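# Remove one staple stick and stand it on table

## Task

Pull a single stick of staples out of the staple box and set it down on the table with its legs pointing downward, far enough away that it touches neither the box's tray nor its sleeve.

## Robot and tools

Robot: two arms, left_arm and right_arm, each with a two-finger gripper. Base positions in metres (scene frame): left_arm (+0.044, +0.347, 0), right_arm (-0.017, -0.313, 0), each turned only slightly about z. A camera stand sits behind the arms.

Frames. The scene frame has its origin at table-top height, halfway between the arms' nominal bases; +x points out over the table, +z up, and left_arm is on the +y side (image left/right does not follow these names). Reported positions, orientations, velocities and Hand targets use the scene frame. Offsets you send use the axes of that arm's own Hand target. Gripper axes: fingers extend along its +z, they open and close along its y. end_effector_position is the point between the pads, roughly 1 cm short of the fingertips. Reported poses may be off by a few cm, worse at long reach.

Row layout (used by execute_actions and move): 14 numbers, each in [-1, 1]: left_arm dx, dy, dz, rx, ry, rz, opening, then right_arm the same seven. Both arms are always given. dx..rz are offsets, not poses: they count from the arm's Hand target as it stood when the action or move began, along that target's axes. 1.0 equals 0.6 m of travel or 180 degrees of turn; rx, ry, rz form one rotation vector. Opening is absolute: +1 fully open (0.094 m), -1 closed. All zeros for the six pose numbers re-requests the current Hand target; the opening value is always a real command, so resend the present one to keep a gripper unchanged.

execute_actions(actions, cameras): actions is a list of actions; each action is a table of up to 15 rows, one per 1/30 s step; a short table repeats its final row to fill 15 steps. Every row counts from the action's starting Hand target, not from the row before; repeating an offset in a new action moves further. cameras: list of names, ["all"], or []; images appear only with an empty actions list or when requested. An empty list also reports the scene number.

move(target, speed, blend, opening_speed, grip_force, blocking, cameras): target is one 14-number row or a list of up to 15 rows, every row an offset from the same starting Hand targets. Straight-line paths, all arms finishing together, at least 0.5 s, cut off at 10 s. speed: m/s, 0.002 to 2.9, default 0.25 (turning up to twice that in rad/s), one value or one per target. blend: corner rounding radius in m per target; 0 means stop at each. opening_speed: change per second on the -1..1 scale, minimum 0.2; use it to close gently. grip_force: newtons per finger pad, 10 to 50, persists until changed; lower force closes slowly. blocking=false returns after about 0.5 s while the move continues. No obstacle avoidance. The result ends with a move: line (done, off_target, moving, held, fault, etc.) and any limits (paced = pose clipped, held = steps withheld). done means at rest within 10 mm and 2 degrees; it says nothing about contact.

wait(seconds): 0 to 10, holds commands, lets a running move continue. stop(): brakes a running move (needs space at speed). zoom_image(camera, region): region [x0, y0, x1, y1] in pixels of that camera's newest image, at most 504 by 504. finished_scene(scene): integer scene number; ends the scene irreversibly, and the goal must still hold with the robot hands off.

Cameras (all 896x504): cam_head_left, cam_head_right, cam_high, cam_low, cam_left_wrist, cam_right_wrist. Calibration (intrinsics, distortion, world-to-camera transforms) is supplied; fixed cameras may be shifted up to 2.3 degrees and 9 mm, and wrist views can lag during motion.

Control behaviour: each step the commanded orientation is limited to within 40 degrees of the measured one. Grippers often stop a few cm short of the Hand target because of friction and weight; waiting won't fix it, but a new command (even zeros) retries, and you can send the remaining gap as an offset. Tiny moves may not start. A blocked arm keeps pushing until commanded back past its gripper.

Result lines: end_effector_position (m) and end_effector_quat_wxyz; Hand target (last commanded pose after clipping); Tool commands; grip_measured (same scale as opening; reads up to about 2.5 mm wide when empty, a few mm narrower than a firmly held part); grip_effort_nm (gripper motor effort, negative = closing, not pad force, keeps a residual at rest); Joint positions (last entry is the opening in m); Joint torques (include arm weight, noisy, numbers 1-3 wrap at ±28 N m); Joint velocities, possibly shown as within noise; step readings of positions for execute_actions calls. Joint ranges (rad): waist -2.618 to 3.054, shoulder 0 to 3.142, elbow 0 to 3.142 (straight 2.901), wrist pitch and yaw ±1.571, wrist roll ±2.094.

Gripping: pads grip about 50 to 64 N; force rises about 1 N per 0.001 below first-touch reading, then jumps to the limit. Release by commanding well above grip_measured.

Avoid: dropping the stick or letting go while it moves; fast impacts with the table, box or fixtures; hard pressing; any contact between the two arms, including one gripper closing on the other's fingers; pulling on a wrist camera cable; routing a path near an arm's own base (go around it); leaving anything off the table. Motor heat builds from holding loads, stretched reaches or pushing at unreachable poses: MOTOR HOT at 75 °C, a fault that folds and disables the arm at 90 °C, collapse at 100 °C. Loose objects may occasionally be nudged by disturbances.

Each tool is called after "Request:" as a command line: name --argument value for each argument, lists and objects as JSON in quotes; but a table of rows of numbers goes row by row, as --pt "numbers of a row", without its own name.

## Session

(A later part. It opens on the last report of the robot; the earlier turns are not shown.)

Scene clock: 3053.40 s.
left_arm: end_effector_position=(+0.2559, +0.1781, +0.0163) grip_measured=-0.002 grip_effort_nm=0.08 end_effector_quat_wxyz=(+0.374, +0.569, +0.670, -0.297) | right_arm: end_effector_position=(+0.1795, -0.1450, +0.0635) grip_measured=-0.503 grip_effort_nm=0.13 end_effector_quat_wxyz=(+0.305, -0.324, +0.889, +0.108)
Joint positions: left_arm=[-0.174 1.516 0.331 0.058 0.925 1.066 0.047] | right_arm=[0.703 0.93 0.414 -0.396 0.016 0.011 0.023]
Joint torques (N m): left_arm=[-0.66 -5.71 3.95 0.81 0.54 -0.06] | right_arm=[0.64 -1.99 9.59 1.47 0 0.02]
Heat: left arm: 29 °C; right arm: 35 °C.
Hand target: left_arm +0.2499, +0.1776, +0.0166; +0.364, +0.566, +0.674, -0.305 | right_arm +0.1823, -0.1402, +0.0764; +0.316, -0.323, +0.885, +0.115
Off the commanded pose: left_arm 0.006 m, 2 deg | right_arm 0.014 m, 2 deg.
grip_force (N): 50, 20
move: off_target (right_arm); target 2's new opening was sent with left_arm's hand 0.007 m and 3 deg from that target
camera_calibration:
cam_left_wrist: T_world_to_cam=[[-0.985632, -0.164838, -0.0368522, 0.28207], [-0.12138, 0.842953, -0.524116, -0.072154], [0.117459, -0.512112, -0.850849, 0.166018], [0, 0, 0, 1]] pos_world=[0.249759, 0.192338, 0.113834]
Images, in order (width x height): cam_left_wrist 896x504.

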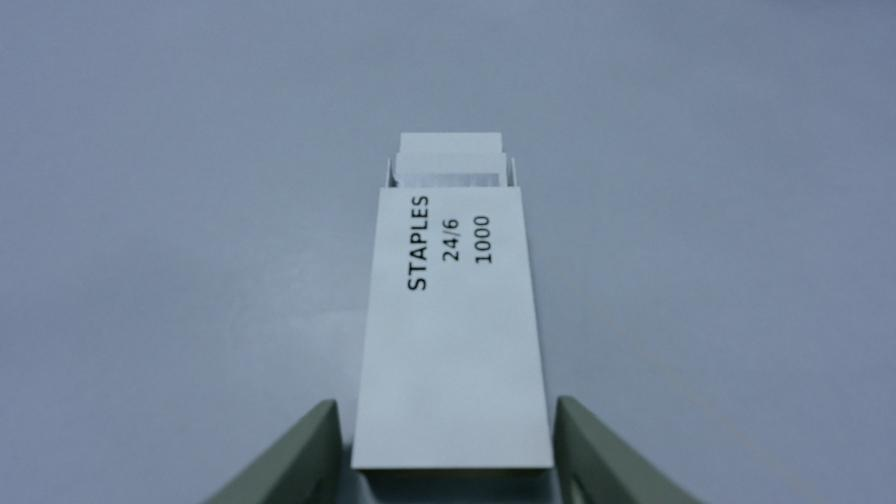

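Request:
move --target '[-0.01,0,-0.17,0,0,0,0.0,0,0,0,0,0,0,-0.5]' --speed 0.12 --cameras '["cam_left_wrist", "cam_head_right"]'

Scene clock: 3057.53 s.
left_arm: end_effector_position=(+0.2340, +0.2581, +0.0738) grip_measured=-0.002 grip_effort_nm=0.08 end_effector_quat_wxyz=(+0.362, +0.572, +0.674, -0.296) | right_arm: end_effector_position=(+0.1795, -0.1450, +0.0635) grip_measured=-0.503 grip_effort_nm=0.13 end_effector_quat_wxyz=(+0.305, -0.324, +0.889, +0.108)
Joint positions: left_arm=[0.278 1.4 0.595 -0.984 0.956 1.855 0.047] | right_arm=[0.703 0.93 0.414 -0.396 0.016 0.011 0.023]
Joint torques (N m): left_arm=[0.5 -2.26 6.5 -0.25 0.72 0.12] | right_arm=[0.65 -1.98 9.61 1.48 -0.01 0.04]
Heat: left arm: 29 °C; right arm: 35 °C.
Hand target: left_arm +0.2357, +0.2583, +0.0776; +0.364, +0.566, +0.674, -0.305 | right_arm +0.1823, -0.1402, +0.0764; +0.316, -0.323, +0.885, +0.115
Off the commanded pose: left_arm 0.004 m, 1 deg | right_arm 0.014 m, 2 deg.
grip_force (N): 50, 20
move: off_target (right_arm)
camera_calibration:
cam_left_wrist: T_world_to_cam=[[-0.986971, -0.158987, -0.0247395, 0.273631], [-0.124922, 0.854071, -0.504933, -0.115627], [0.101407, -0.495264, -0.862804, 0.258767], [0, 0, 0, 1]] pos_world=[0.22938, 0.270416, 0.171651]
Images, in order (width x height): cam_head_right 896x504, cam_left_wrist 896x504.

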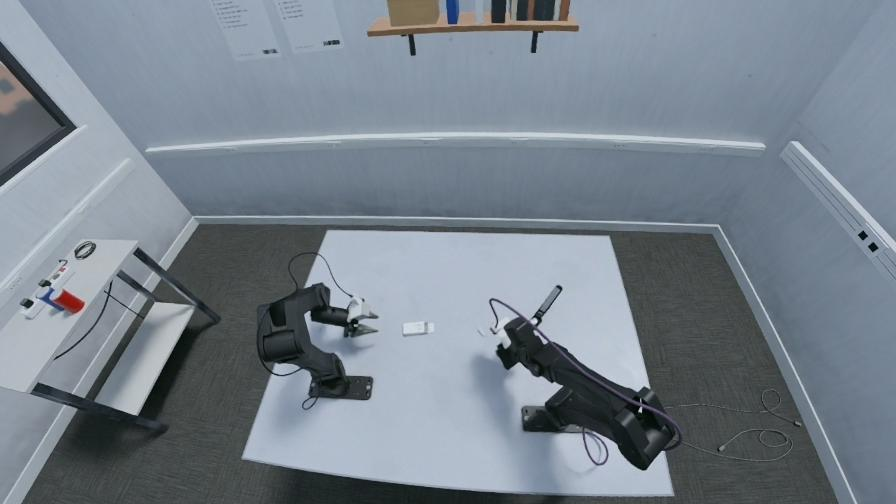

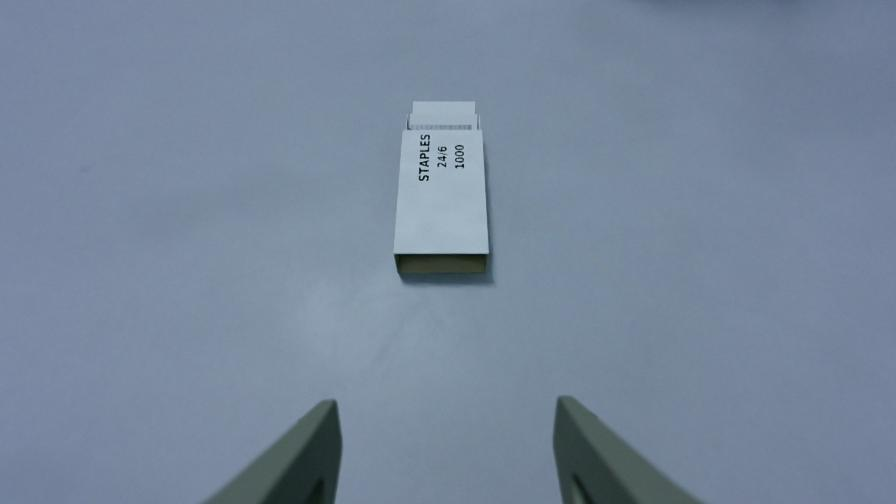

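Request:
finished_scene --scene 2

The scene is finished: the task was done.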